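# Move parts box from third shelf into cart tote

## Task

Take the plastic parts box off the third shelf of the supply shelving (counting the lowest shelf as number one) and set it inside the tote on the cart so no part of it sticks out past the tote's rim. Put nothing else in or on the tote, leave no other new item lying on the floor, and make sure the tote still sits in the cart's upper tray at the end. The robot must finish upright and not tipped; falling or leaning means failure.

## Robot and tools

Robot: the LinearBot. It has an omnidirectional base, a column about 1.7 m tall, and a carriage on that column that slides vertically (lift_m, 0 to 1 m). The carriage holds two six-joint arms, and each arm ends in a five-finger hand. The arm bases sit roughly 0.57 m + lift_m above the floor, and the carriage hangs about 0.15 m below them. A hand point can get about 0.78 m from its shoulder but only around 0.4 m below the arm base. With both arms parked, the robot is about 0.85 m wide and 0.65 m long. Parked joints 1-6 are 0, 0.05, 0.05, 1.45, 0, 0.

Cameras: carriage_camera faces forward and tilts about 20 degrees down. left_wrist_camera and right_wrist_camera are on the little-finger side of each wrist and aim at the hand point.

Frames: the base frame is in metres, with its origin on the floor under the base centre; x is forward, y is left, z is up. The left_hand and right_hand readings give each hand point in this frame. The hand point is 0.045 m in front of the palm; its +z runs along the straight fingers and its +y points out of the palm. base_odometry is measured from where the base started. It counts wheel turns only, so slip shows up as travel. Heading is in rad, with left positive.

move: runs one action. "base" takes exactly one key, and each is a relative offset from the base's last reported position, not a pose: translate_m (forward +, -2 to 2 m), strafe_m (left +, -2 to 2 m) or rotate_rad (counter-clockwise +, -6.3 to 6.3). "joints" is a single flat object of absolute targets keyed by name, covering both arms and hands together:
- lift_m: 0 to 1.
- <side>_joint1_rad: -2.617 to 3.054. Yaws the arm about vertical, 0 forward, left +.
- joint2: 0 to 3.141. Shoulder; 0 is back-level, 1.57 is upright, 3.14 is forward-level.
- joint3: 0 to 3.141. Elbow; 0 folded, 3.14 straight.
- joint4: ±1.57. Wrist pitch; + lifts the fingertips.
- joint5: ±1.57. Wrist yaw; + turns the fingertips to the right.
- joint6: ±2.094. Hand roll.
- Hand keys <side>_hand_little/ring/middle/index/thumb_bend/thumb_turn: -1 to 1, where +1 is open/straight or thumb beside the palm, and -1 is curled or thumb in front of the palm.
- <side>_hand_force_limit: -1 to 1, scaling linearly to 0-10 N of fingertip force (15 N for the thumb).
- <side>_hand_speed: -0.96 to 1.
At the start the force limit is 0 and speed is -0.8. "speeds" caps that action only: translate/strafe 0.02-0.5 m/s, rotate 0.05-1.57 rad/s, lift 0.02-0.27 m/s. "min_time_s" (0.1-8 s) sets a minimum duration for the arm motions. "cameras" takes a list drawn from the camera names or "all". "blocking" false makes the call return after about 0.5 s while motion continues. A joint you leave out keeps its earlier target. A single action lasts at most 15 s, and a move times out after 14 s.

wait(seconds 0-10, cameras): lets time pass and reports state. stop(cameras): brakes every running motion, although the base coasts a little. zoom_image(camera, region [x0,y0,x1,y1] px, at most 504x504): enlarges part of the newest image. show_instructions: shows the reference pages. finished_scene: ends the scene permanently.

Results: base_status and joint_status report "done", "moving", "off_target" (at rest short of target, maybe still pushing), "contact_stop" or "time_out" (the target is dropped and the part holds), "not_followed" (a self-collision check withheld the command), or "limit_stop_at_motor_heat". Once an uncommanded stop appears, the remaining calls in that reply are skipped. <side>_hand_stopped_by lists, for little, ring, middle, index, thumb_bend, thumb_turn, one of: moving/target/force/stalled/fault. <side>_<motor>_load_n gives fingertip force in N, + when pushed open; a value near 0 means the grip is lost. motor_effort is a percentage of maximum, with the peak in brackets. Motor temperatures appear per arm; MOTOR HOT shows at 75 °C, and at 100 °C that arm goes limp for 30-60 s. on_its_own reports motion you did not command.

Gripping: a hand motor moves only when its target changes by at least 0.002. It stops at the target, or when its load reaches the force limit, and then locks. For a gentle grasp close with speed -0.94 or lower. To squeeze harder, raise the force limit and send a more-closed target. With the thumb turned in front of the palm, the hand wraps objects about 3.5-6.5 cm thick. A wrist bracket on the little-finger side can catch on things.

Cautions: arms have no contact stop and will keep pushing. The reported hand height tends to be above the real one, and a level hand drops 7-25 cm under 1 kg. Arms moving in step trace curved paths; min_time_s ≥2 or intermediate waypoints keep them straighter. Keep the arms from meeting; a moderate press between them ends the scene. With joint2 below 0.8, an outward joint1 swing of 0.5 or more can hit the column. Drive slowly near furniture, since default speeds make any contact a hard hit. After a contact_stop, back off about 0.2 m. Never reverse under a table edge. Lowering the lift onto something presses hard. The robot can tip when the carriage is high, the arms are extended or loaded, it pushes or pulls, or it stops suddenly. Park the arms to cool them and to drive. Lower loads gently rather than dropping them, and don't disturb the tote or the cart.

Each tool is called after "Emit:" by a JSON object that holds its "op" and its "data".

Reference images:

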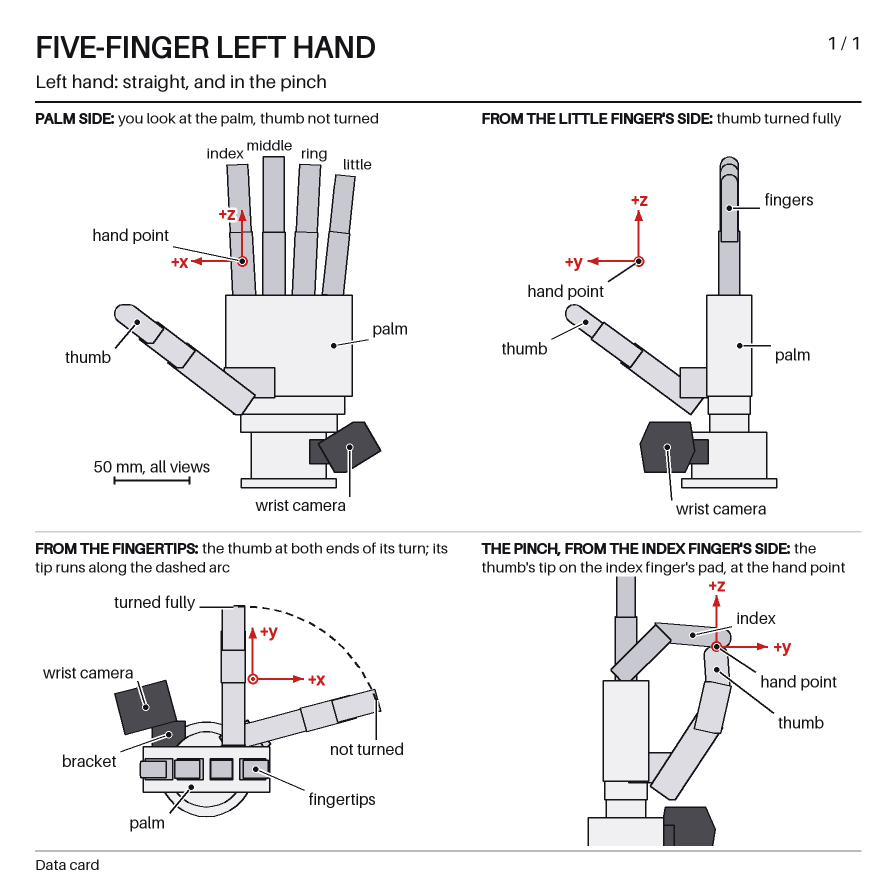

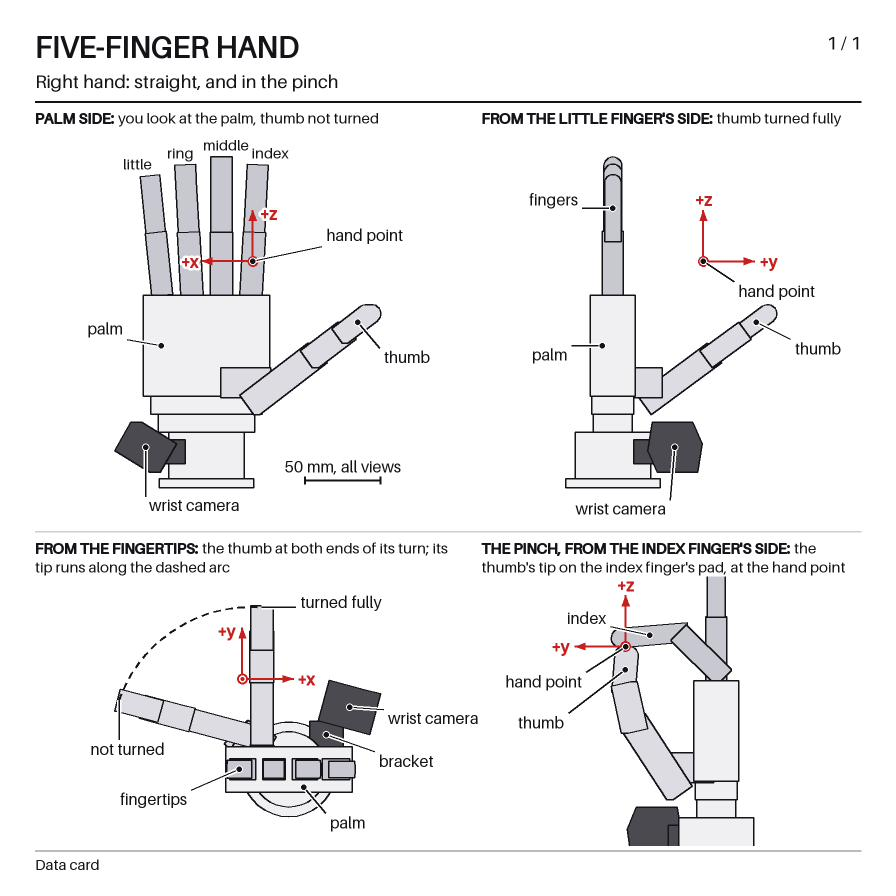

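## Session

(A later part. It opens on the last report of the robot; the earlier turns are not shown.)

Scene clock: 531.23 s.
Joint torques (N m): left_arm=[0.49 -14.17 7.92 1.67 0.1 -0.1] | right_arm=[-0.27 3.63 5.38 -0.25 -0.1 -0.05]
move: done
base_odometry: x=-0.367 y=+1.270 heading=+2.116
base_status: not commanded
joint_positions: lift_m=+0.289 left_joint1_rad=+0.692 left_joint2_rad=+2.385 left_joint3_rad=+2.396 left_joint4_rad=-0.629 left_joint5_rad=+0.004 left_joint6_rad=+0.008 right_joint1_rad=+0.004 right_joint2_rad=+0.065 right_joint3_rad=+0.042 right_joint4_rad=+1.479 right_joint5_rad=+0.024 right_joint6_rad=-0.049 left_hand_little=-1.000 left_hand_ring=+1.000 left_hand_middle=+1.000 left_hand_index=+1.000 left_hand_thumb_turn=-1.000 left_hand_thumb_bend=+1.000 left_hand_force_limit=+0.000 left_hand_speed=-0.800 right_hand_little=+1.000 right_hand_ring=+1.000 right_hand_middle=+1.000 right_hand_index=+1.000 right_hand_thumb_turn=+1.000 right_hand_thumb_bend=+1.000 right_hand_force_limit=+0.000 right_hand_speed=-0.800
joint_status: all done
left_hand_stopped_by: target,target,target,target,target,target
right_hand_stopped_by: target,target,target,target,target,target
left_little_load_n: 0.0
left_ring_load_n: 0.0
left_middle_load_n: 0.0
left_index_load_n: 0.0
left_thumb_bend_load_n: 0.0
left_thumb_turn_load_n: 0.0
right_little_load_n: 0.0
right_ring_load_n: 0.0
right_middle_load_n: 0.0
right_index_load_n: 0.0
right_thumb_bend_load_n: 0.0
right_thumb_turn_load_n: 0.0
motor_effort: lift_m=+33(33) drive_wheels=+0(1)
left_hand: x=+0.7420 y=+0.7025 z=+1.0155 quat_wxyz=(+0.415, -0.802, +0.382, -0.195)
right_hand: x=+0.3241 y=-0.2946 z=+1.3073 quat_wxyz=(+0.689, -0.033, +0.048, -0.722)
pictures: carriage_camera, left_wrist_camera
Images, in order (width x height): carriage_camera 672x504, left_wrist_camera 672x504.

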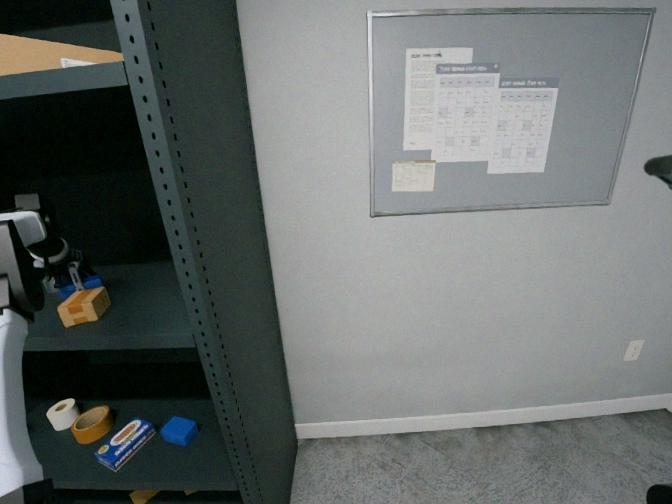

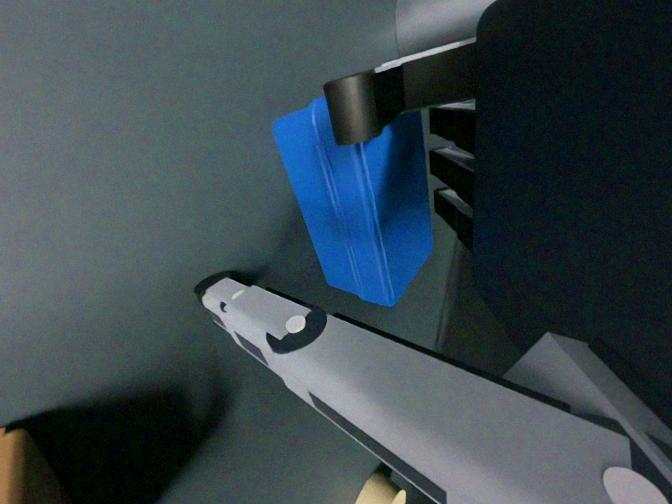

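Emit:
{"op": "move", "data": {"joints": {"lift_m": 0.294, "left_hand_thumb_bend": 0.6, "left_hand_force_limit": -0.5}, "speeds": {"lift_m": 0.03}, "cameras": ["left_wrist_camera"]}}

Scene clock: 544.20 s.
Joint torques (N m): left_arm=[0.43 -14.2 7.86 1.7 0.1 -0.11] | right_arm=[-0.25 3.44 5.3 -0.22 -0.1 -0.06]
move: done
base_odometry: x=-0.367 y=+1.270 heading=+2.116
base_status: not commanded
joint_positions: lift_m=+0.294 left_joint1_rad=+0.692 left_joint2_rad=+2.385 left_joint3_rad=+2.396 left_joint4_rad=-0.630 left_joint5_rad=+0.004 left_joint6_rad=+0.007 right_joint1_rad=+0.004 right_joint2_rad=+0.065 right_joint3_rad=+0.042 right_joint4_rad=+1.479 right_joint5_rad=+0.024 right_joint6_rad=-0.049 left_hand_little=-1.000 left_hand_ring=+1.000 left_hand_middle=+1.000 left_hand_index=+1.000 left_hand_thumb_turn=-1.000 left_hand_thumb_bend=+0.600 left_hand_force_limit=-0.500 left_hand_speed=-0.800 right_hand_little=+1.000 right_hand_ring=+1.000 right_hand_middle=+1.000 right_hand_index=+1.000 right_hand_thumb_turn=+1.000 right_hand_thumb_bend=+1.000 right_hand_force_limit=+0.000 right_hand_speed=-0.800
joint_status: all done
left_hand_stopped_by: target,target,target,target,target,target
right_hand_stopped_by: target,target,target,target,target,target
left_little_load_n: 0.0
left_ring_load_n: 0.0
left_middle_load_n: 0.0
left_index_load_n: 0.0
left_thumb_bend_load_n: 0.0
left_thumb_turn_load_n: 0.0
right_little_load_n: 0.0
right_ring_load_n: 0.0
right_middle_load_n: 0.0
right_index_load_n: 0.0
right_thumb_bend_load_n: 0.0
right_thumb_turn_load_n: 0.0
motor_effort: lift_m=+33(37) drive_wheels=+0(1)
left_hand: x=+0.7418 y=+0.7022 z=+1.0201 quat_wxyz=(+0.415, -0.803, +0.382, -0.195)
right_hand: x=+0.3241 y=-0.2946 z=+1.3123 quat_wxyz=(+0.689, -0.033, +0.048, -0.722)
Images, in order (width x height): left_wrist_camera 672x504.

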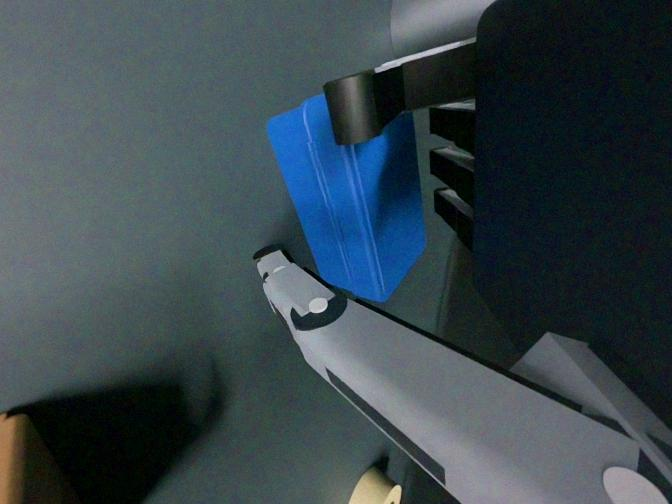

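Emit:
{"op": "move", "data": {"joints": {"left_hand_thumb_bend": 1.0}}}

Emit:
{"op": "move", "data": {"base": {"strafe_m": 0.023}, "speeds": {"strafe_m": 0.04}, "cameras": ["left_wrist_camera", "carriage_camera"]}}

Scene clock: 554.87 s.
Joint torques (N m): left_arm=[0.47 -14.23 7.86 1.7 0.1 -0.11] | right_arm=[-0.25 3.45 5.3 -0.22 -0.1 -0.06]
move: done
base_odometry: x=-0.367 y=+1.270 heading=+2.116
base_status: not commanded
joint_positions: lift_m=+0.294 left_joint1_rad=+0.692 left_joint2_rad=+2.385 left_joint3_rad=+2.396 left_joint4_rad=-0.630 left_joint5_rad=+0.004 left_joint6_rad=+0.007 right_joint1_rad=+0.004 right_joint2_rad=+0.065 right_joint3_rad=+0.042 right_joint4_rad=+1.479 right_joint5_rad=+0.024 right_joint6_rad=-0.049 left_hand_little=-1.000 left_hand_ring=+1.000 left_hand_middle=+1.000 left_hand_index=+1.000 left_hand_thumb_turn=-1.000 left_hand_thumb_bend=+1.000 left_hand_force_limit=-0.500 left_hand_speed=-0.800 right_hand_little=+1.000 right_hand_ring=+1.000 right_hand_middle=+1.000 right_hand_index=+1.000 right_hand_thumb_turn=+1.000 right_hand_thumb_bend=+1.000 right_hand_force_limit=+0.000 right_hand_speed=-0.800
joint_status: all done
left_hand_stopped_by: target,target,target,target,target,target
right_hand_stopped_by: target,target,target,target,target,target
left_little_load_n: 0.0
left_ring_load_n: 0.0
left_middle_load_n: 0.0
left_index_load_n: 0.0
left_thumb_bend_load_n: 0.0
left_thumb_turn_load_n: 0.0
right_little_load_n: 0.0
right_ring_load_n: 0.0
right_middle_load_n: 0.0
right_index_load_n: 0.0
right_thumb_bend_load_n: 0.0
right_thumb_turn_load_n: 0.0
motor_effort: lift_m=+33(33) drive_wheels=+0(1)
left_hand: x=+0.7418 y=+0.7022 z=+1.0201 quat_wxyz=(+0.415, -0.803, +0.382, -0.195)
right_hand: x=+0.3241 y=-0.2946 z=+1.3123 quat_wxyz=(+0.689, -0.033, +0.048, -0.722)
pictures: none

Scene clock: 555.97 s.
Joint torques (N m): left_arm=[0.35 -14.24 7.86 1.71 0.1 -0.12] | right_arm=[-0.27 3.47 5.23 -0.21 -0.09 -0.06]
move: done
base_odometry: x=-0.387 y=+1.258 heading=+2.115
base_status: done
joint_positions: lift_m=+0.294 left_joint1_rad=+0.693 left_joint2_rad=+2.385 left_joint3_rad=+2.396 left_joint4_rad=-0.630 left_joint5_rad=+0.004 left_joint6_rad=+0.007 right_joint1_rad=+0.004 right_joint2_rad=+0.065 right_joint3_rad=+0.042 right_joint4_rad=+1.479 right_joint5_rad=+0.024 right_joint6_rad=-0.049 left_hand_little=-1.000 left_hand_ring=+1.000 left_hand_middle=+1.000 left_hand_index=+1.000 left_hand_thumb_turn=-1.000 left_hand_thumb_bend=+1.000 left_hand_force_limit=-0.500 left_hand_speed=-0.800 right_hand_little=+1.000 right_hand_ring=+1.000 right_hand_middle=+1.000 right_hand_index=+1.000 right_hand_thumb_turn=+1.000 right_hand_thumb_bend=+1.000 right_hand_force_limit=+0.000 right_hand_speed=-0.800
joint_status: not commanded
left_hand_stopped_by: target,target,target,target,target,target
right_hand_stopped_by: target,target,target,target,target,target
left_little_load_n: 0.0
left_ring_load_n: -0.5
left_middle_load_n: 0.0
left_index_load_n: 0.0
left_thumb_bend_load_n: 0.0
left_thumb_turn_load_n: 0.0
right_little_load_n: 0.0
right_ring_load_n: 0.0
right_middle_load_n: 0.0
right_index_load_n: 0.0
right_thumb_bend_load_n: 0.0
right_thumb_turn_load_n: 0.0
motor_effort: lift_m=+33(33) drive_wheels=+5(10)
left_hand: x=+0.7415 y=+0.7026 z=+1.0201 quat_wxyz=(+0.415, -0.803, +0.382, -0.195)
right_hand: x=+0.3241 y=-0.2946 z=+1.3123 quat_wxyz=(+0.689, -0.033, +0.048, -0.722)
pictures: carriage_camera, left_wrist_camera
Images, in order (width x height): carriage_camera 672x504, left_wrist_camera 672x504.

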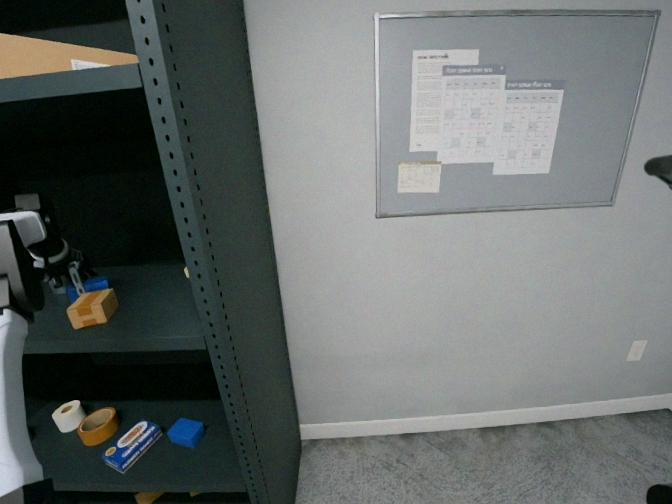

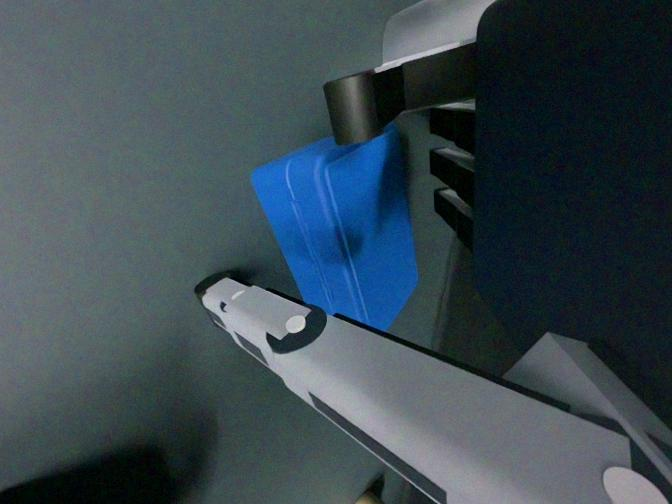

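Emit:
{"op": "move", "data": {"joints": {"left_hand_thumb_bend": 0.6}, "cameras": ["left_wrist_camera"]}}

Emit:
{"op": "zoom_image", "data": {"camera": "left_wrist_camera", "region": [220, 100, 500, 350]}}

Scene clock: 559.77 s.
Joint torques (N m): left_arm=[0.39 -14.23 7.83 1.7 0.1 -0.11] | right_arm=[-0.25 3.45 5.29 -0.22 -0.09 -0.06]
move: done
base_odometry: x=-0.387 y=+1.258 heading=+2.115
base_status: not commanded
joint_positions: lift_m=+0.294 left_joint1_rad=+0.693 left_joint2_rad=+2.385 left_joint3_rad=+2.396 left_joint4_rad=-0.630 left_joint5_rad=+0.004 left_joint6_rad=+0.007 right_joint1_rad=+0.004 right_joint2_rad=+0.065 right_joint3_rad=+0.042 right_joint4_rad=+1.479 right_joint5_rad=+0.024 right_joint6_rad=-0.049 left_hand_little=-1.000 left_hand_ring=+1.000 left_hand_middle=+1.000 left_hand_index=+1.000 left_hand_thumb_turn=-1.000 left_hand_thumb_bend=+0.600 left_hand_force_limit=-0.500 left_hand_speed=-0.800 right_hand_little=+1.000 right_hand_ring=+1.000 right_hand_middle=+1.000 right_hand_index=+1.000 right_hand_thumb_turn=+1.000 right_hand_thumb_bend=+1.000 right_hand_force_limit=+0.000 right_hand_speed=-0.800
joint_status: all done
left_hand_stopped_by: target,target,target,target,target,target
right_hand_stopped_by: target,target,target,target,target,target
left_little_load_n: 0.0
left_ring_load_n: 0.0
left_middle_load_n: 0.0
left_index_load_n: 0.0
left_thumb_bend_load_n: 0.0
left_thumb_turn_load_n: 0.0
right_little_load_n: 0.0
right_ring_load_n: 0.0
right_middle_load_n: 0.0
right_index_load_n: 0.0
right_thumb_bend_load_n: 0.0
right_thumb_turn_load_n: 0.0
motor_effort: lift_m=+33(34) drive_wheels=+6(6)
left_hand: x=+0.7415 y=+0.7026 z=+1.0201 quat_wxyz=(+0.415, -0.803, +0.382, -0.195)
right_hand: x=+0.3241 y=-0.2946 z=+1.3123 quat_wxyz=(+0.689, -0.033, +0.048, -0.722)
Images, in order (width x height): left_wrist_camera 672x504.

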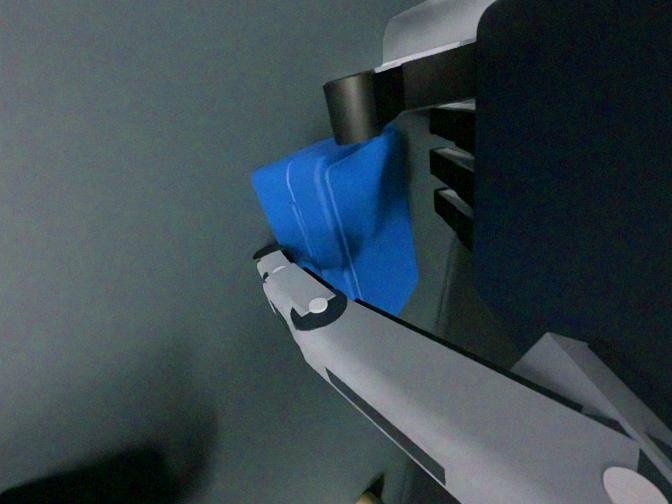

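Scaled by 1.800 from the camera's image (finer frame: 960x720).

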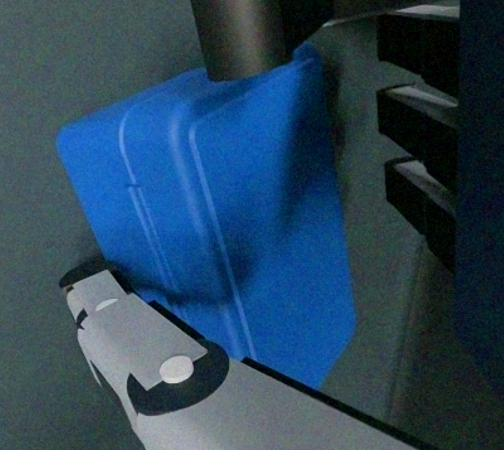

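Emit:
{"op": "move", "data": {"joints": {"left_hand_index": 0.1, "left_hand_middle": 0.1, "left_hand_ring": 0.1, "left_hand_speed": -0.93, "left_hand_force_limit": -0.4}, "cameras": ["left_wrist_camera", "carriage_camera"]}}

Scene clock: 567.00 s.
Joint torques (N m): left_arm=[0.36 -14.23 7.84 1.64 0.1 -0.09] | right_arm=[-0.25 3.45 5.3 -0.22 -0.09 -0.06]
move: off_target
base_odometry: x=-0.387 y=+1.258 heading=+2.115
base_status: not commanded
joint_positions: lift_m=+0.294 left_joint1_rad=+0.693 left_joint2_rad=+2.385 left_joint3_rad=+2.396 left_joint4_rad=-0.625 left_joint5_rad=+0.004 left_joint6_rad=+0.005 right_joint1_rad=+0.004 right_joint2_rad=+0.065 right_joint3_rad=+0.042 right_joint4_rad=+1.479 right_joint5_rad=+0.024 right_joint6_rad=-0.049 left_hand_little=-1.000 left_hand_ring=+0.135 left_hand_middle=+0.188 left_hand_index=+0.207 left_hand_thumb_turn=-1.000 left_hand_thumb_bend=+0.602 left_hand_force_limit=-0.400 left_hand_speed=-0.930 right_hand_little=+1.000 right_hand_ring=+1.000 right_hand_middle=+1.000 right_hand_index=+1.000 right_hand_thumb_turn=+1.000 right_hand_thumb_bend=+1.000 right_hand_force_limit=+0.000 right_hand_speed=-0.800
joint_status: left_hand_ring off_target (ended at +0.135, target +0.100); left_hand_middle off_target (ended at +0.188, target +0.100); left_hand_index off_target (ended at +0.207, target +0.100); the others done
left_hand_stopped_by: target,force,force,force,target,target
right_hand_stopped_by: target,target,target,target,target,target
left_little_load_n: 0.0
left_ring_load_n: 3.5
left_middle_load_n: 2.5
left_index_load_n: 2.0
left_thumb_bend_load_n: 7.5
left_thumb_turn_load_n: 1.5
right_little_load_n: 0.0
right_ring_load_n: 0.0
right_middle_load_n: 0.0
right_index_load_n: 0.0
right_thumb_bend_load_n: 0.0
right_thumb_turn_load_n: 0.0
motor_effort: lift_m=+33(34) drive_wheels=+5(6)
left_hand: x=+0.7423 y=+0.7032 z=+1.0211 quat_wxyz=(+0.417, -0.802, +0.380, -0.196)
right_hand: x=+0.3241 y=-0.2946 z=+1.3123 quat_wxyz=(+0.689, -0.033, +0.048, -0.722)
pictures: carriage_camera, left_wrist_camera
Images, in order (width x height): carriage_camera 672x504, left_wrist_camera 672x504.

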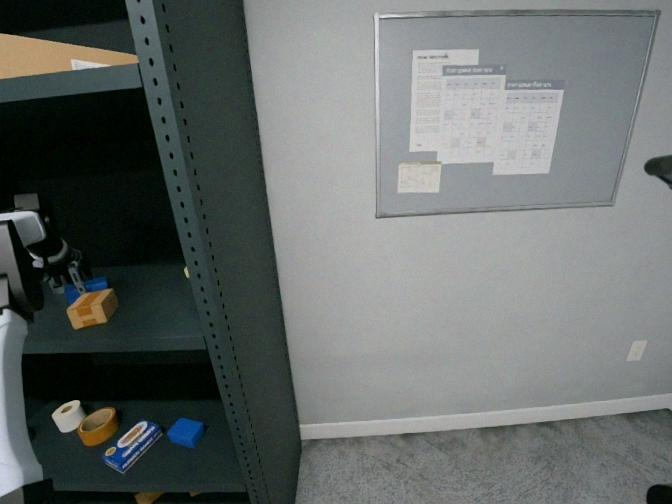

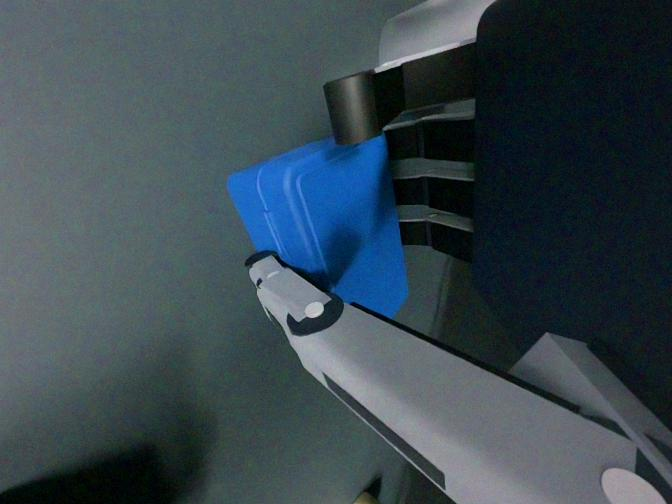

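Emit:
{"op": "move", "data": {"joints": {"lift_m": 0.32}, "speeds": {"lift_m": 0.03}, "cameras": ["left_wrist_camera", "carriage_camera"]}}

Emit:
{"op": "zoom_image", "data": {"camera": "carriage_camera", "region": [20, 220, 160, 340]}}

Scene clock: 570.63 s.
Joint torques (N m): left_arm=[0.35 -14.22 7.86 1.74 0.1 -0.09] | right_arm=[-0.25 3.44 5.12 -0.23 -0.09 -0.05]
move: done
base_odometry: x=-0.387 y=+1.258 heading=+2.115
base_status: not commanded
joint_positions: lift_m=+0.320 left_joint1_rad=+0.693 left_joint2_rad=+2.385 left_joint3_rad=+2.396 left_joint4_rad=-0.636 left_joint5_rad=+0.004 left_joint6_rad=+0.005 right_joint1_rad=+0.004 right_joint2_rad=+0.065 right_joint3_rad=+0.042 right_joint4_rad=+1.479 right_joint5_rad=+0.024 right_joint6_rad=-0.049 left_hand_little=-1.000 left_hand_ring=+0.135 left_hand_middle=+0.188 left_hand_index=+0.207 left_hand_thumb_turn=-1.000 left_hand_thumb_bend=+0.602 left_hand_force_limit=-0.400 left_hand_speed=-0.930 right_hand_little=+1.000 right_hand_ring=+1.000 right_hand_middle=+1.000 right_hand_index=+1.000 right_hand_thumb_turn=+1.000 right_hand_thumb_bend=+1.000 right_hand_force_limit=+0.000 right_hand_speed=-0.800
joint_status: all done
left_hand_stopped_by: target,force,force,force,target,target
right_hand_stopped_by: target,target,target,target,target,target
left_little_load_n: 0.0
left_ring_load_n: 3.0
left_middle_load_n: 2.5
left_index_load_n: 1.5
left_thumb_bend_load_n: 8.0
left_thumb_turn_load_n: 1.5
right_little_load_n: 0.0
right_ring_load_n: 0.0
right_middle_load_n: 0.0
right_index_load_n: 0.0
right_thumb_bend_load_n: 0.0
right_thumb_turn_load_n: 0.0
motor_effort: lift_m=+34(40) drive_wheels=+5(6)
left_hand: x=+0.7407 y=+0.7018 z=+1.0451 quat_wxyz=(+0.412, -0.804, +0.381, -0.194)
right_hand: x=+0.3241 y=-0.2946 z=+1.3382 quat_wxyz=(+0.689, -0.033, +0.048, -0.722)
pictures: carriage_camera, left_wrist_camera
Images, in order (width x height): carriage_camera 672x504, left_wrist_camera 672x504.

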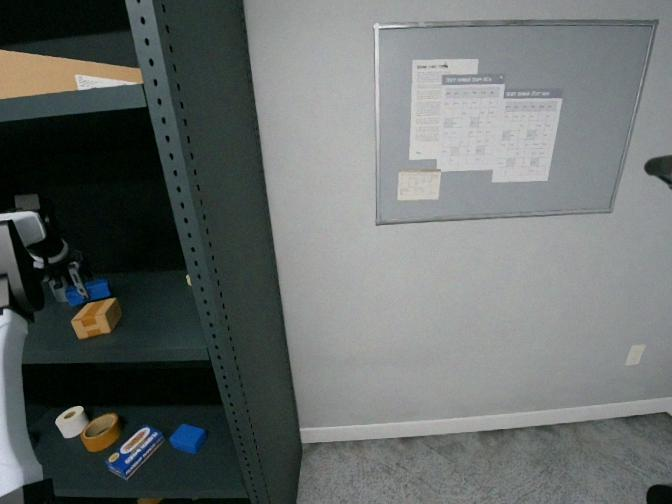

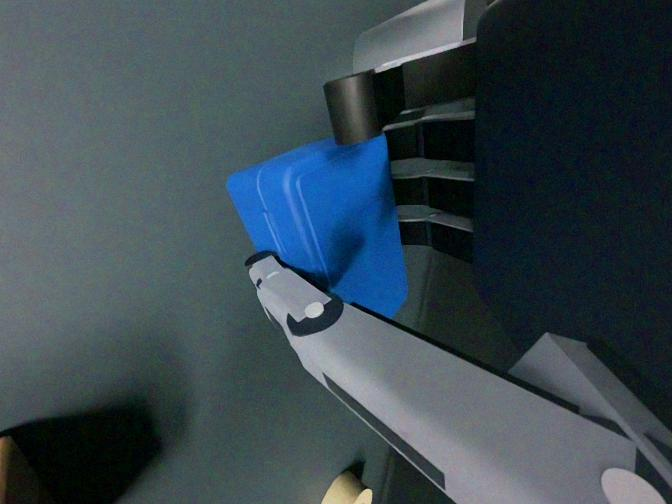

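Scaled by 3.600 from the camera's image (finer frame: 960x720).

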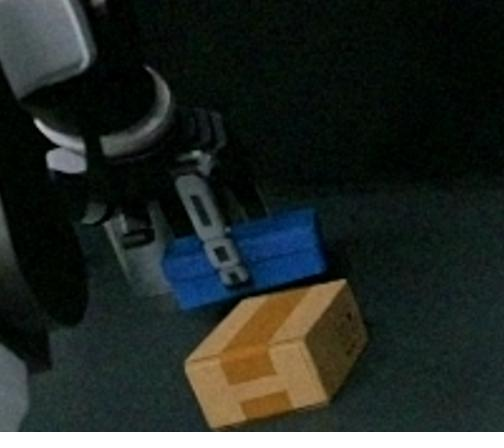

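Emit:
{"op": "move", "data": {"joints": {"lift_m": 0.37}, "speeds": {"lift_m": 0.06}}}

Emit:
{"op": "move", "data": {"base": {"translate_m": -0.5}, "speeds": {"translate_m": 0.15}, "cameras": ["left_wrist_camera", "carriage_camera"]}}

Scene clock: 577.57 s.
Joint torques (N m): left_arm=[0.44 -14.24 7.86 1.75 0.1 -0.09] | right_arm=[-0.25 3.49 5.38 -0.21 -0.09 -0.06]
move: done
base_odometry: x=-0.387 y=+1.258 heading=+2.115
base_status: not commanded
joint_positions: lift_m=+0.370 left_joint1_rad=+0.693 left_joint2_rad=+2.385 left_joint3_rad=+2.396 left_joint4_rad=-0.641 left_joint5_rad=+0.004 left_joint6_rad=+0.005 right_joint1_rad=+0.004 right_joint2_rad=+0.065 right_joint3_rad=+0.042 right_joint4_rad=+1.479 right_joint5_rad=+0.024 right_joint6_rad=-0.049 left_hand_little=-1.000 left_hand_ring=+0.135 left_hand_middle=+0.188 left_hand_index=+0.207 left_hand_thumb_turn=-1.000 left_hand_thumb_bend=+0.602 left_hand_force_limit=-0.400 left_hand_speed=-0.930 right_hand_little=+1.000 right_hand_ring=+1.000 right_hand_middle=+1.000 right_hand_index=+1.000 right_hand_thumb_turn=+1.000 right_hand_thumb_bend=+1.000 right_hand_force_limit=+0.000 right_hand_speed=-0.800
joint_status: all done
left_hand_stopped_by: target,force,force,force,target,target
right_hand_stopped_by: target,target,target,target,target,target
left_little_load_n: 0.0
left_ring_load_n: 3.5
left_middle_load_n: 2.0
left_index_load_n: 1.5
left_thumb_bend_load_n: 8.0
left_thumb_turn_load_n: 1.5
right_little_load_n: 0.0
right_ring_load_n: 0.0
right_middle_load_n: 0.0
right_index_load_n: 0.0
right_thumb_bend_load_n: 0.0
right_thumb_turn_load_n: 0.0
motor_effort: lift_m=+32(39) drive_wheels=+5(6)
left_hand: x=+0.7400 y=+0.7012 z=+1.0939 quat_wxyz=(+0.410, -0.805, +0.382, -0.193)
right_hand: x=+0.3241 y=-0.2946 z=+1.3883 quat_wxyz=(+0.689, -0.033, +0.048, -0.722)
pictures: none

Scene clock: 581.90 s.
Joint torques (N m): left_arm=[0.28 -14.34 7.82 1.77 0.09 -0.09] | right_arm=[-0.25 3.4 5.3 -0.18 -0.1 -0.06]
move: done
base_odometry: x=-0.128 y=+0.830 heading=+2.115
base_status: done
joint_positions: lift_m=+0.370 left_joint1_rad=+0.693 left_joint2_rad=+2.385 left_joint3_rad=+2.396 left_joint4_rad=-0.641 left_joint5_rad=+0.005 left_joint6_rad=+0.005 right_joint1_rad=+0.004 right_joint2_rad=+0.065 right_joint3_rad=+0.042 right_joint4_rad=+1.475 right_joint5_rad=+0.024 right_joint6_rad=-0.049 left_hand_little=-1.000 left_hand_ring=+0.135 left_hand_middle=+0.188 left_hand_index=+0.207 left_hand_thumb_turn=-1.000 left_hand_thumb_bend=+0.602 left_hand_force_limit=-0.400 left_hand_speed=-0.930 right_hand_little=+1.000 right_hand_ring=+1.000 right_hand_middle=+1.000 right_hand_index=+1.000 right_hand_thumb_turn=+1.000 right_hand_thumb_bend=+1.000 right_hand_force_limit=+0.000 right_hand_speed=-0.800
joint_status: not commanded
left_hand_stopped_by: target,force,force,force,target,target
right_hand_stopped_by: target,target,target,target,target,target
left_little_load_n: 0.0
left_ring_load_n: 3.0
left_middle_load_n: 2.5
left_index_load_n: 1.5
left_thumb_bend_load_n: 8.0
left_thumb_turn_load_n: 1.5
right_little_load_n: 0.0
right_ring_load_n: -0.5
right_middle_load_n: 0.0
right_index_load_n: 0.0
right_thumb_bend_load_n: 0.0
right_thumb_turn_load_n: 0.0
motor_effort: lift_m=+32(33) drive_wheels=-1(14)
left_hand: x=+0.7399 y=+0.7011 z=+1.0939 quat_wxyz=(+0.410, -0.806, +0.382, -0.194)
right_hand: x=+0.3250 y=-0.2946 z=+1.3880 quat_wxyz=(+0.689, -0.035, +0.049, -0.722)
pictures: carriage_camera, left_wrist_camera
Images, in order (width x height): carriage_camera 672x504, left_wrist_camera 672x504.

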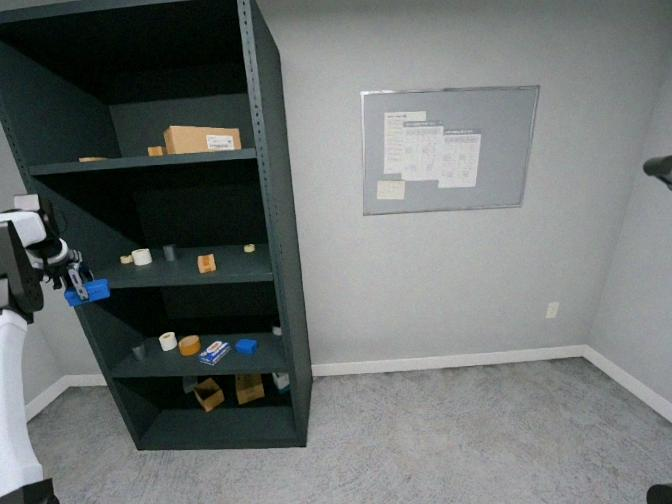

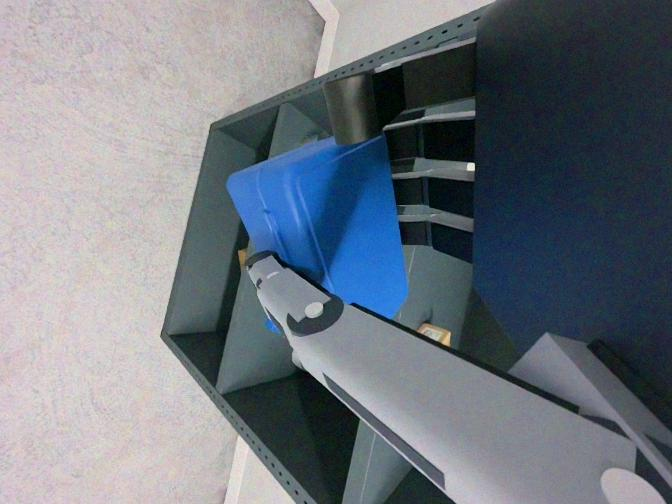

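Emit:
{"op": "move", "data": {"base": {"translate_m": -0.3}, "speeds": {"translate_m": 0.2}}}

Emit:
{"op": "move", "data": {"joints": {"left_joint1_rad": 0.1, "left_joint2_rad": 1.7, "left_joint3_rad": 1.71}, "min_time_s": 3}}

Emit:
{"op": "move", "data": {"base": {"rotate_rad": -1.565}, "speeds": {"rotate_rad": 0.6}, "cameras": ["left_wrist_camera", "carriage_camera"]}}

Emit:
{"op": "zoom_image", "data": {"camera": "carriage_camera", "region": [200, 200, 500, 450]}}

Scene clock: 601.13 s.
Joint torques (N m): left_arm=[0.21 -14.27 7.79 1.78 0.1 -0.1] | right_arm=[-0.25 3.64 5.3 -0.15 -0.1 -0.06]
Motor temperatures (°C): left_arm=[19 49 36 34 23 21] | right_arm=[17 22 30 19 20 23]
move: done
base_odometry: x=+0.027 y=+0.573 heading=+2.115
base_status: done
joint_positions: lift_m=+0.370 left_joint1_rad=+0.693 left_joint2_rad=+2.385 left_joint3_rad=+2.396 left_joint4_rad=-0.641 left_joint5_rad=+0.006 left_joint6_rad=+0.005 right_joint1_rad=+0.004 right_joint2_rad=+0.065 right_joint3_rad=+0.042 right_joint4_rad=+1.475 right_joint5_rad=+0.024 right_joint6_rad=-0.049 left_hand_little=-1.000 left_hand_ring=+0.135 left_hand_middle=+0.188 left_hand_index=+0.207 left_hand_thumb_turn=-1.000 left_hand_thumb_bend=+0.602 left_hand_force_limit=-0.400 left_hand_speed=-0.930 right_hand_little=+1.000 right_hand_ring=+1.000 right_hand_middle=+1.000 right_hand_index=+1.000 right_hand_thumb_turn=+1.000 right_hand_thumb_bend=+1.000 right_hand_force_limit=+0.000 right_hand_speed=-0.800
joint_status: not commanded
left_hand_stopped_by: target,force,force,force,target,target
right_hand_stopped_by: target,target,target,target,target,target
left_little_load_n: 0.0
left_ring_load_n: 3.0
left_middle_load_n: 2.5
left_index_load_n: 1.5
left_thumb_bend_load_n: 8.0
left_thumb_turn_load_n: 1.5
right_little_load_n: 0.0
right_ring_load_n: 0.0
right_middle_load_n: 0.0
right_index_load_n: 0.0
right_thumb_bend_load_n: 0.0
right_thumb_turn_load_n: 0.0
motor_effort: lift_m=+32(33) drive_wheels=-1(12)
left_hand: x=+0.7398 y=+0.7011 z=+1.0938 quat_wxyz=(+0.409, -0.806, +0.382, -0.194)
right_hand: x=+0.3250 y=-0.2946 z=+1.3880 quat_wxyz=(+0.689, -0.035, +0.049, -0.722)
pictures: none

Scene clock: 604.43 s.
Joint torques (N m): left_arm=[-0.79 -13.09 6.52 1.78 0.08 -0.09] | right_arm=[-0.27 3.45 5.31 -0.17 -0.09 -0.06]
move: done
base_odometry: x=+0.027 y=+0.573 heading=+2.115
base_status: not commanded
joint_positions: lift_m=+0.370 left_joint1_rad=+0.109 left_joint2_rad=+1.733 left_joint3_rad=+1.721 left_joint4_rad=-0.643 left_joint5_rad=+0.007 left_joint6_rad=+0.005 right_joint1_rad=+0.004 right_joint2_rad=+0.065 right_joint3_rad=+0.042 right_joint4_rad=+1.475 right_joint5_rad=+0.024 right_joint6_rad=-0.049 left_hand_little=-1.000 left_hand_ring=+0.135 left_hand_middle=+0.188 left_hand_index=+0.207 left_hand_thumb_turn=-1.000 left_hand_thumb_bend=+0.602 left_hand_force_limit=-0.400 left_hand_speed=-0.930 right_hand_little=+1.000 right_hand_ring=+1.000 right_hand_middle=+1.000 right_hand_index=+1.000 right_hand_thumb_turn=+1.000 right_hand_thumb_bend=+1.000 right_hand_force_limit=+0.000 right_hand_speed=-0.800
joint_status: all done
left_hand_stopped_by: target,force,force,force,target,target
right_hand_stopped_by: target,target,target,target,target,target
left_little_load_n: 0.0
left_ring_load_n: 3.0
left_middle_load_n: 2.5
left_index_load_n: 1.5
left_thumb_bend_load_n: 8.0
left_thumb_turn_load_n: 1.5
right_little_load_n: 0.0
right_ring_load_n: 0.0
right_middle_load_n: 0.0
right_index_load_n: 0.0
right_thumb_bend_load_n: 0.0
right_thumb_turn_load_n: 0.0
motor_effort: lift_m=+32(33) drive_wheels=-1(2)
left_hand: x=+0.7142 y=+0.3394 z=+1.1630 quat_wxyz=(+0.328, -0.666, +0.601, -0.296)
right_hand: x=+0.3250 y=-0.2946 z=+1.3880 quat_wxyz=(+0.689, -0.035, +0.049, -0.722)
pictures: none

Scene clock: 608.10 s.
Joint torques (N m): left_arm=[-0.21 -12.68 6.48 1.78 0.09 -0.09] | right_arm=[-0.27 3.48 5.35 -0.22 -0.1 -0.06]
move: done
base_odometry: x=+0.027 y=+0.574 heading=+0.551
base_status: done
joint_positions: lift_m=+0.370 left_joint1_rad=+0.104 left_joint2_rad=+1.730 left_joint3_rad=+1.721 left_joint4_rad=-0.643 left_joint5_rad=+0.005 left_joint6_rad=+0.005 right_joint1_rad=+0.004 right_joint2_rad=+0.065 right_joint3_rad=+0.042 right_joint4_rad=+1.475 right_joint5_rad=+0.024 right_joint6_rad=-0.049 left_hand_little=-1.000 left_hand_ring=+0.135 left_hand_middle=+0.188 left_hand_index=+0.207 left_hand_thumb_turn=-1.000 left_hand_thumb_bend=+0.602 left_hand_force_limit=-0.400 left_hand_speed=-0.930 right_hand_little=+1.000 right_hand_ring=+1.000 right_hand_middle=+1.000 right_hand_index=+1.000 right_hand_thumb_turn=+1.000 right_hand_thumb_bend=+1.000 right_hand_force_limit=+0.000 right_hand_speed=-0.800
joint_status: not commanded
left_hand_stopped_by: target,force,force,force,target,target
right_hand_stopped_by: target,target,target,target,target,target
left_little_load_n: 0.0
left_ring_load_n: 3.0
left_middle_load_n: 2.0
left_index_load_n: 1.5
left_thumb_bend_load_n: 8.0
left_thumb_turn_load_n: 1.5
right_little_load_n: 0.0
right_ring_load_n: -0.5
right_middle_load_n: 0.0
right_index_load_n: 0.0
right_thumb_bend_load_n: 0.0
right_thumb_turn_load_n: 0.0
motor_effort: lift_m=+32(33) drive_wheels=+7(16)
left_hand: x=+0.7138 y=+0.3369 z=+1.1642 quat_wxyz=(+0.328, -0.664, +0.603, -0.297)
right_hand: x=+0.3250 y=-0.2946 z=+1.3880 quat_wxyz=(+0.689, -0.035, +0.049, -0.722)
pictures: carriage_camera, left_wrist_camera
Images, in order (width x height): carriage_camera 672x504, left_wrist_camera 672x504.

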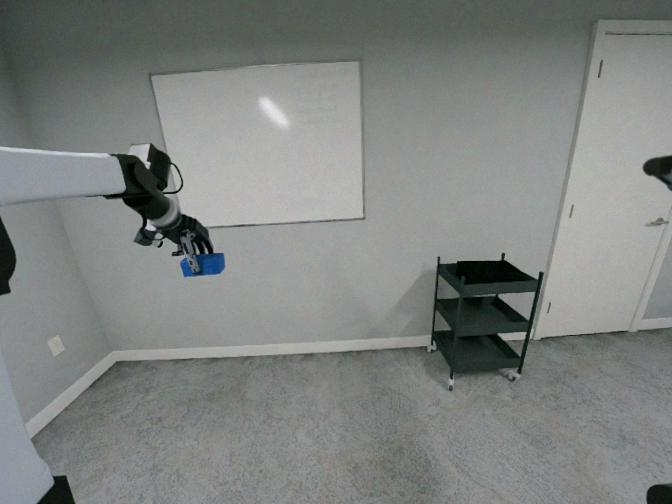

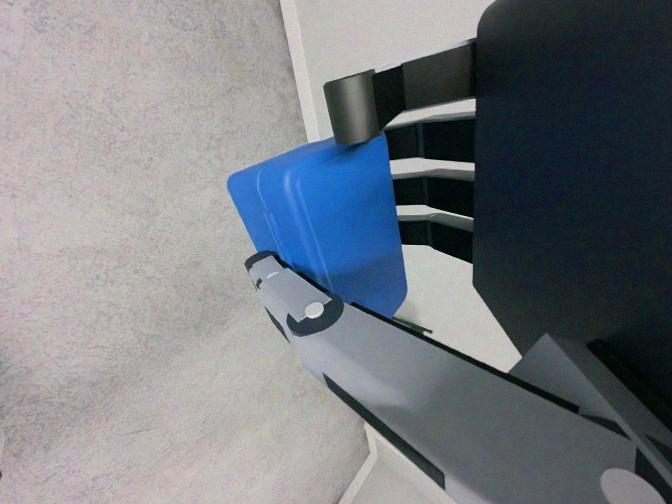

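Scaled by 1.680 from the camera's image (finer frame: 960x720).

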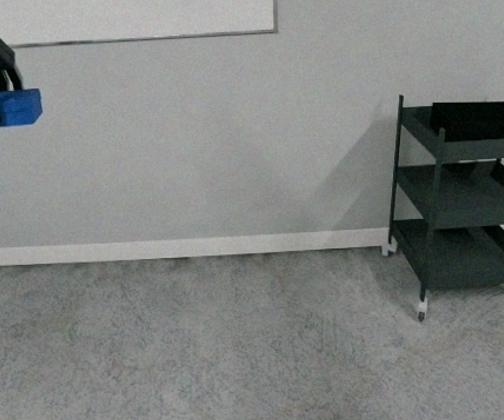

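Emit:
{"op": "move", "data": {"base": {"strafe_m": -1.1}, "joints": {"left_joint1_rad": 0.0}, "speeds": {"strafe_m": 0.3}, "min_time_s": 2, "cameras": ["carriage_camera"]}}

Emit:
{"op": "zoom_image", "data": {"camera": "carriage_camera", "region": [150, 200, 400, 400]}}

Scene clock: 619.20 s.
Joint torques (N m): left_arm=[-0.44 -12.77 6.52 1.79 0.09 -0.09] | right_arm=[-0.25 3.51 5.3 -0.17 -0.09 -0.06]
move: done
base_odometry: x=+0.601 y=-0.365 heading=+0.549
base_status: done
joint_positions: lift_m=+0.370 left_joint1_rad=+0.006 left_joint2_rad=+1.730 left_joint3_rad=+1.721 left_joint4_rad=-0.643 left_joint5_rad=+0.005 left_joint6_rad=+0.005 right_joint1_rad=+0.004 right_joint2_rad=+0.065 right_joint3_rad=+0.042 right_joint4_rad=+1.475 right_joint5_rad=+0.024 right_joint6_rad=-0.049 left_hand_little=-1.000 left_hand_ring=+0.135 left_hand_middle=+0.188 left_hand_index=+0.207 left_hand_thumb_turn=-1.000 left_hand_thumb_bend=+0.602 left_hand_force_limit=-0.400 left_hand_speed=-0.930 right_hand_little=+1.000 right_hand_ring=+1.000 right_hand_middle=+1.000 right_hand_index=+1.000 right_hand_thumb_turn=+1.000 right_hand_thumb_bend=+1.000 right_hand_force_limit=+0.000 right_hand_speed=-0.800
joint_status: all done
left_hand_stopped_by: target,force,force,force,target,target
right_hand_stopped_by: target,target,target,target,target,target
left_little_load_n: 0.0
left_ring_load_n: 3.0
left_middle_load_n: 2.5
left_index_load_n: 2.0
left_thumb_bend_load_n: 8.0
left_thumb_turn_load_n: 1.5
right_little_load_n: 0.0
right_ring_load_n: 0.0
right_middle_load_n: 0.0
right_index_load_n: 0.0
right_thumb_bend_load_n: 0.0
right_thumb_turn_load_n: 0.0
motor_effort: lift_m=+32(33) drive_wheels=-9(21)
left_hand: x=+0.7133 y=+0.2896 z=+1.1644 quat_wxyz=(+0.313, -0.633, +0.634, -0.313)
right_hand: x=+0.3250 y=-0.2946 z=+1.3880 quat_wxyz=(+0.689, -0.035, +0.049, -0.722)
Images, in order (width x height): carriage_camera 672x504.

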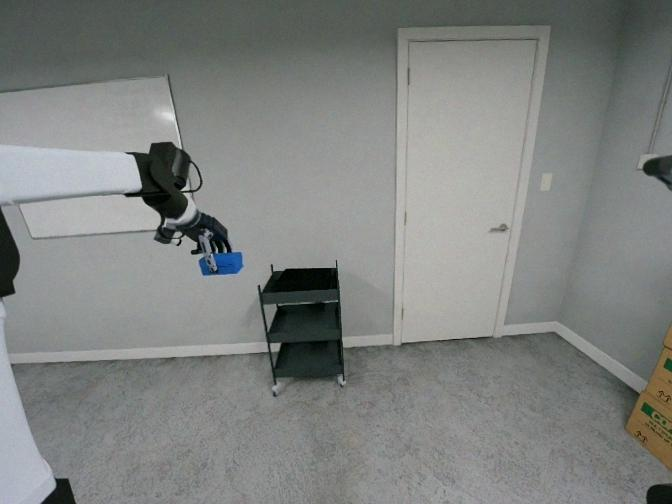

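Scaled by 2.016 from the camera's image (finer frame: 960x720).

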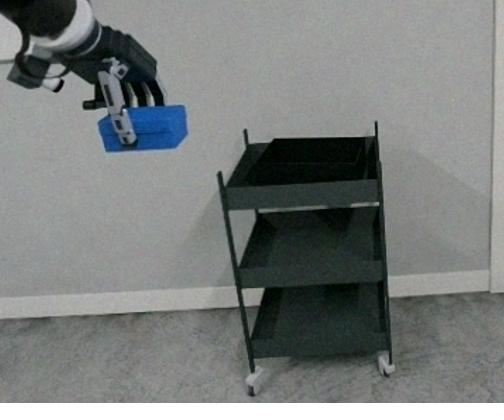

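Emit:
{"op": "move", "data": {"base": {"translate_m": 0.35}, "joints": {"lift_m": 0.55}, "speeds": {"translate_m": 0.2}, "cameras": ["carriage_camera", "left_wrist_camera"]}}

Emit:
{"op": "zoom_image", "data": {"camera": "carriage_camera", "region": [170, 270, 420, 500]}}

Scene clock: 629.97 s.
Joint torques (N m): left_arm=[-0.43 -11.47 7.13 1.74 0.1 -0.09] | right_arm=[-0.25 3.43 5.3 -0.16 -0.09 -0.06]
move: done
base_odometry: x=+0.900 y=-0.182 heading=+0.548
base_status: done
joint_positions: lift_m=+0.550 left_joint1_rad=+0.006 left_joint2_rad=+1.718 left_joint3_rad=+1.713 left_joint4_rad=-0.640 left_joint5_rad=+0.005 left_joint6_rad=+0.005 right_joint1_rad=+0.004 right_joint2_rad=+0.064 right_joint3_rad=+0.042 right_joint4_rad=+1.477 right_joint5_rad=+0.024 right_joint6_rad=-0.049 left_hand_little=-1.000 left_hand_ring=+0.135 left_hand_middle=+0.188 left_hand_index=+0.207 left_hand_thumb_turn=-1.000 left_hand_thumb_bend=+0.602 left_hand_force_limit=-0.400 left_hand_speed=-0.930 right_hand_little=+1.000 right_hand_ring=+1.000 right_hand_middle=+1.000 right_hand_index=+1.000 right_hand_thumb_turn=+1.000 right_hand_thumb_bend=+1.000 right_hand_force_limit=+0.000 right_hand_speed=-0.800
joint_status: all done
left_hand_stopped_by: target,force,force,force,target,target
right_hand_stopped_by: target,target,target,target,target,target
left_little_load_n: 0.0
left_ring_load_n: 3.0
left_middle_load_n: 2.0
left_index_load_n: 1.5
left_thumb_bend_load_n: 8.0
left_thumb_turn_load_n: 1.5
right_little_load_n: 0.0
right_ring_load_n: 0.0
right_middle_load_n: 0.0
right_index_load_n: 0.0
right_thumb_bend_load_n: 0.0
right_thumb_turn_load_n: 0.0
motor_effort: lift_m=+32(41) drive_wheels=-6(13)
left_hand: x=+0.7116 y=+0.2896 z=+1.3473 quat_wxyz=(+0.316, -0.632, +0.633, -0.316)
right_hand: x=+0.3244 y=-0.2946 z=+1.5682 quat_wxyz=(+0.689, -0.034, +0.048, -0.722)
Images, in order (width x height): carriage_camera 672x504, left_wrist_camera 672x504.

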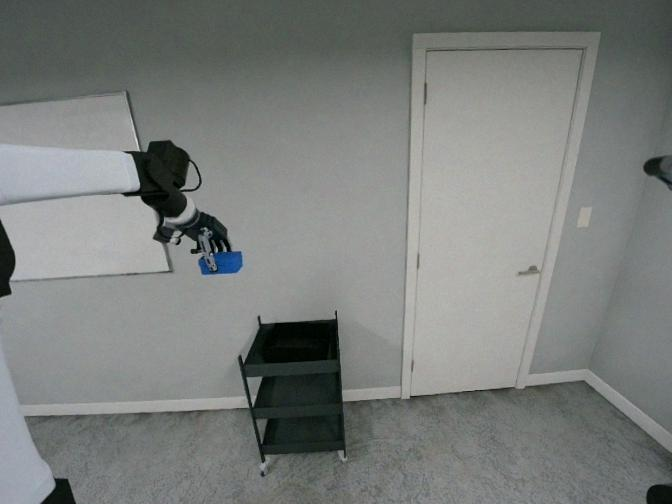

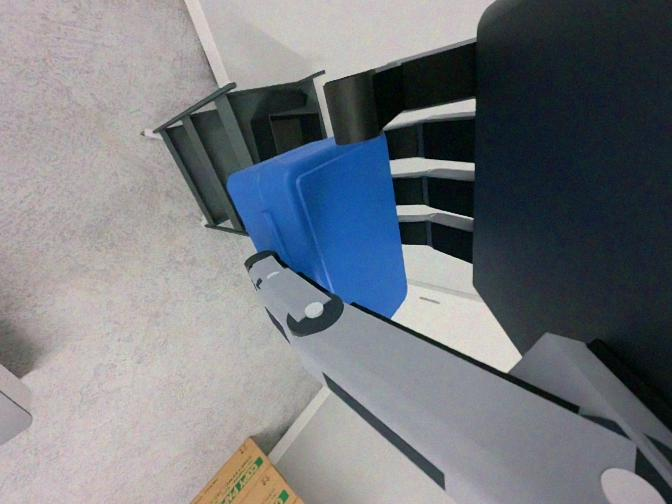

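Scaled by 2.016 from the camera's image (finer frame: 960x720).

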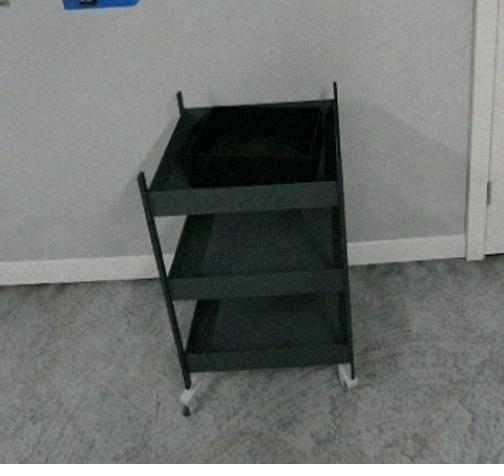

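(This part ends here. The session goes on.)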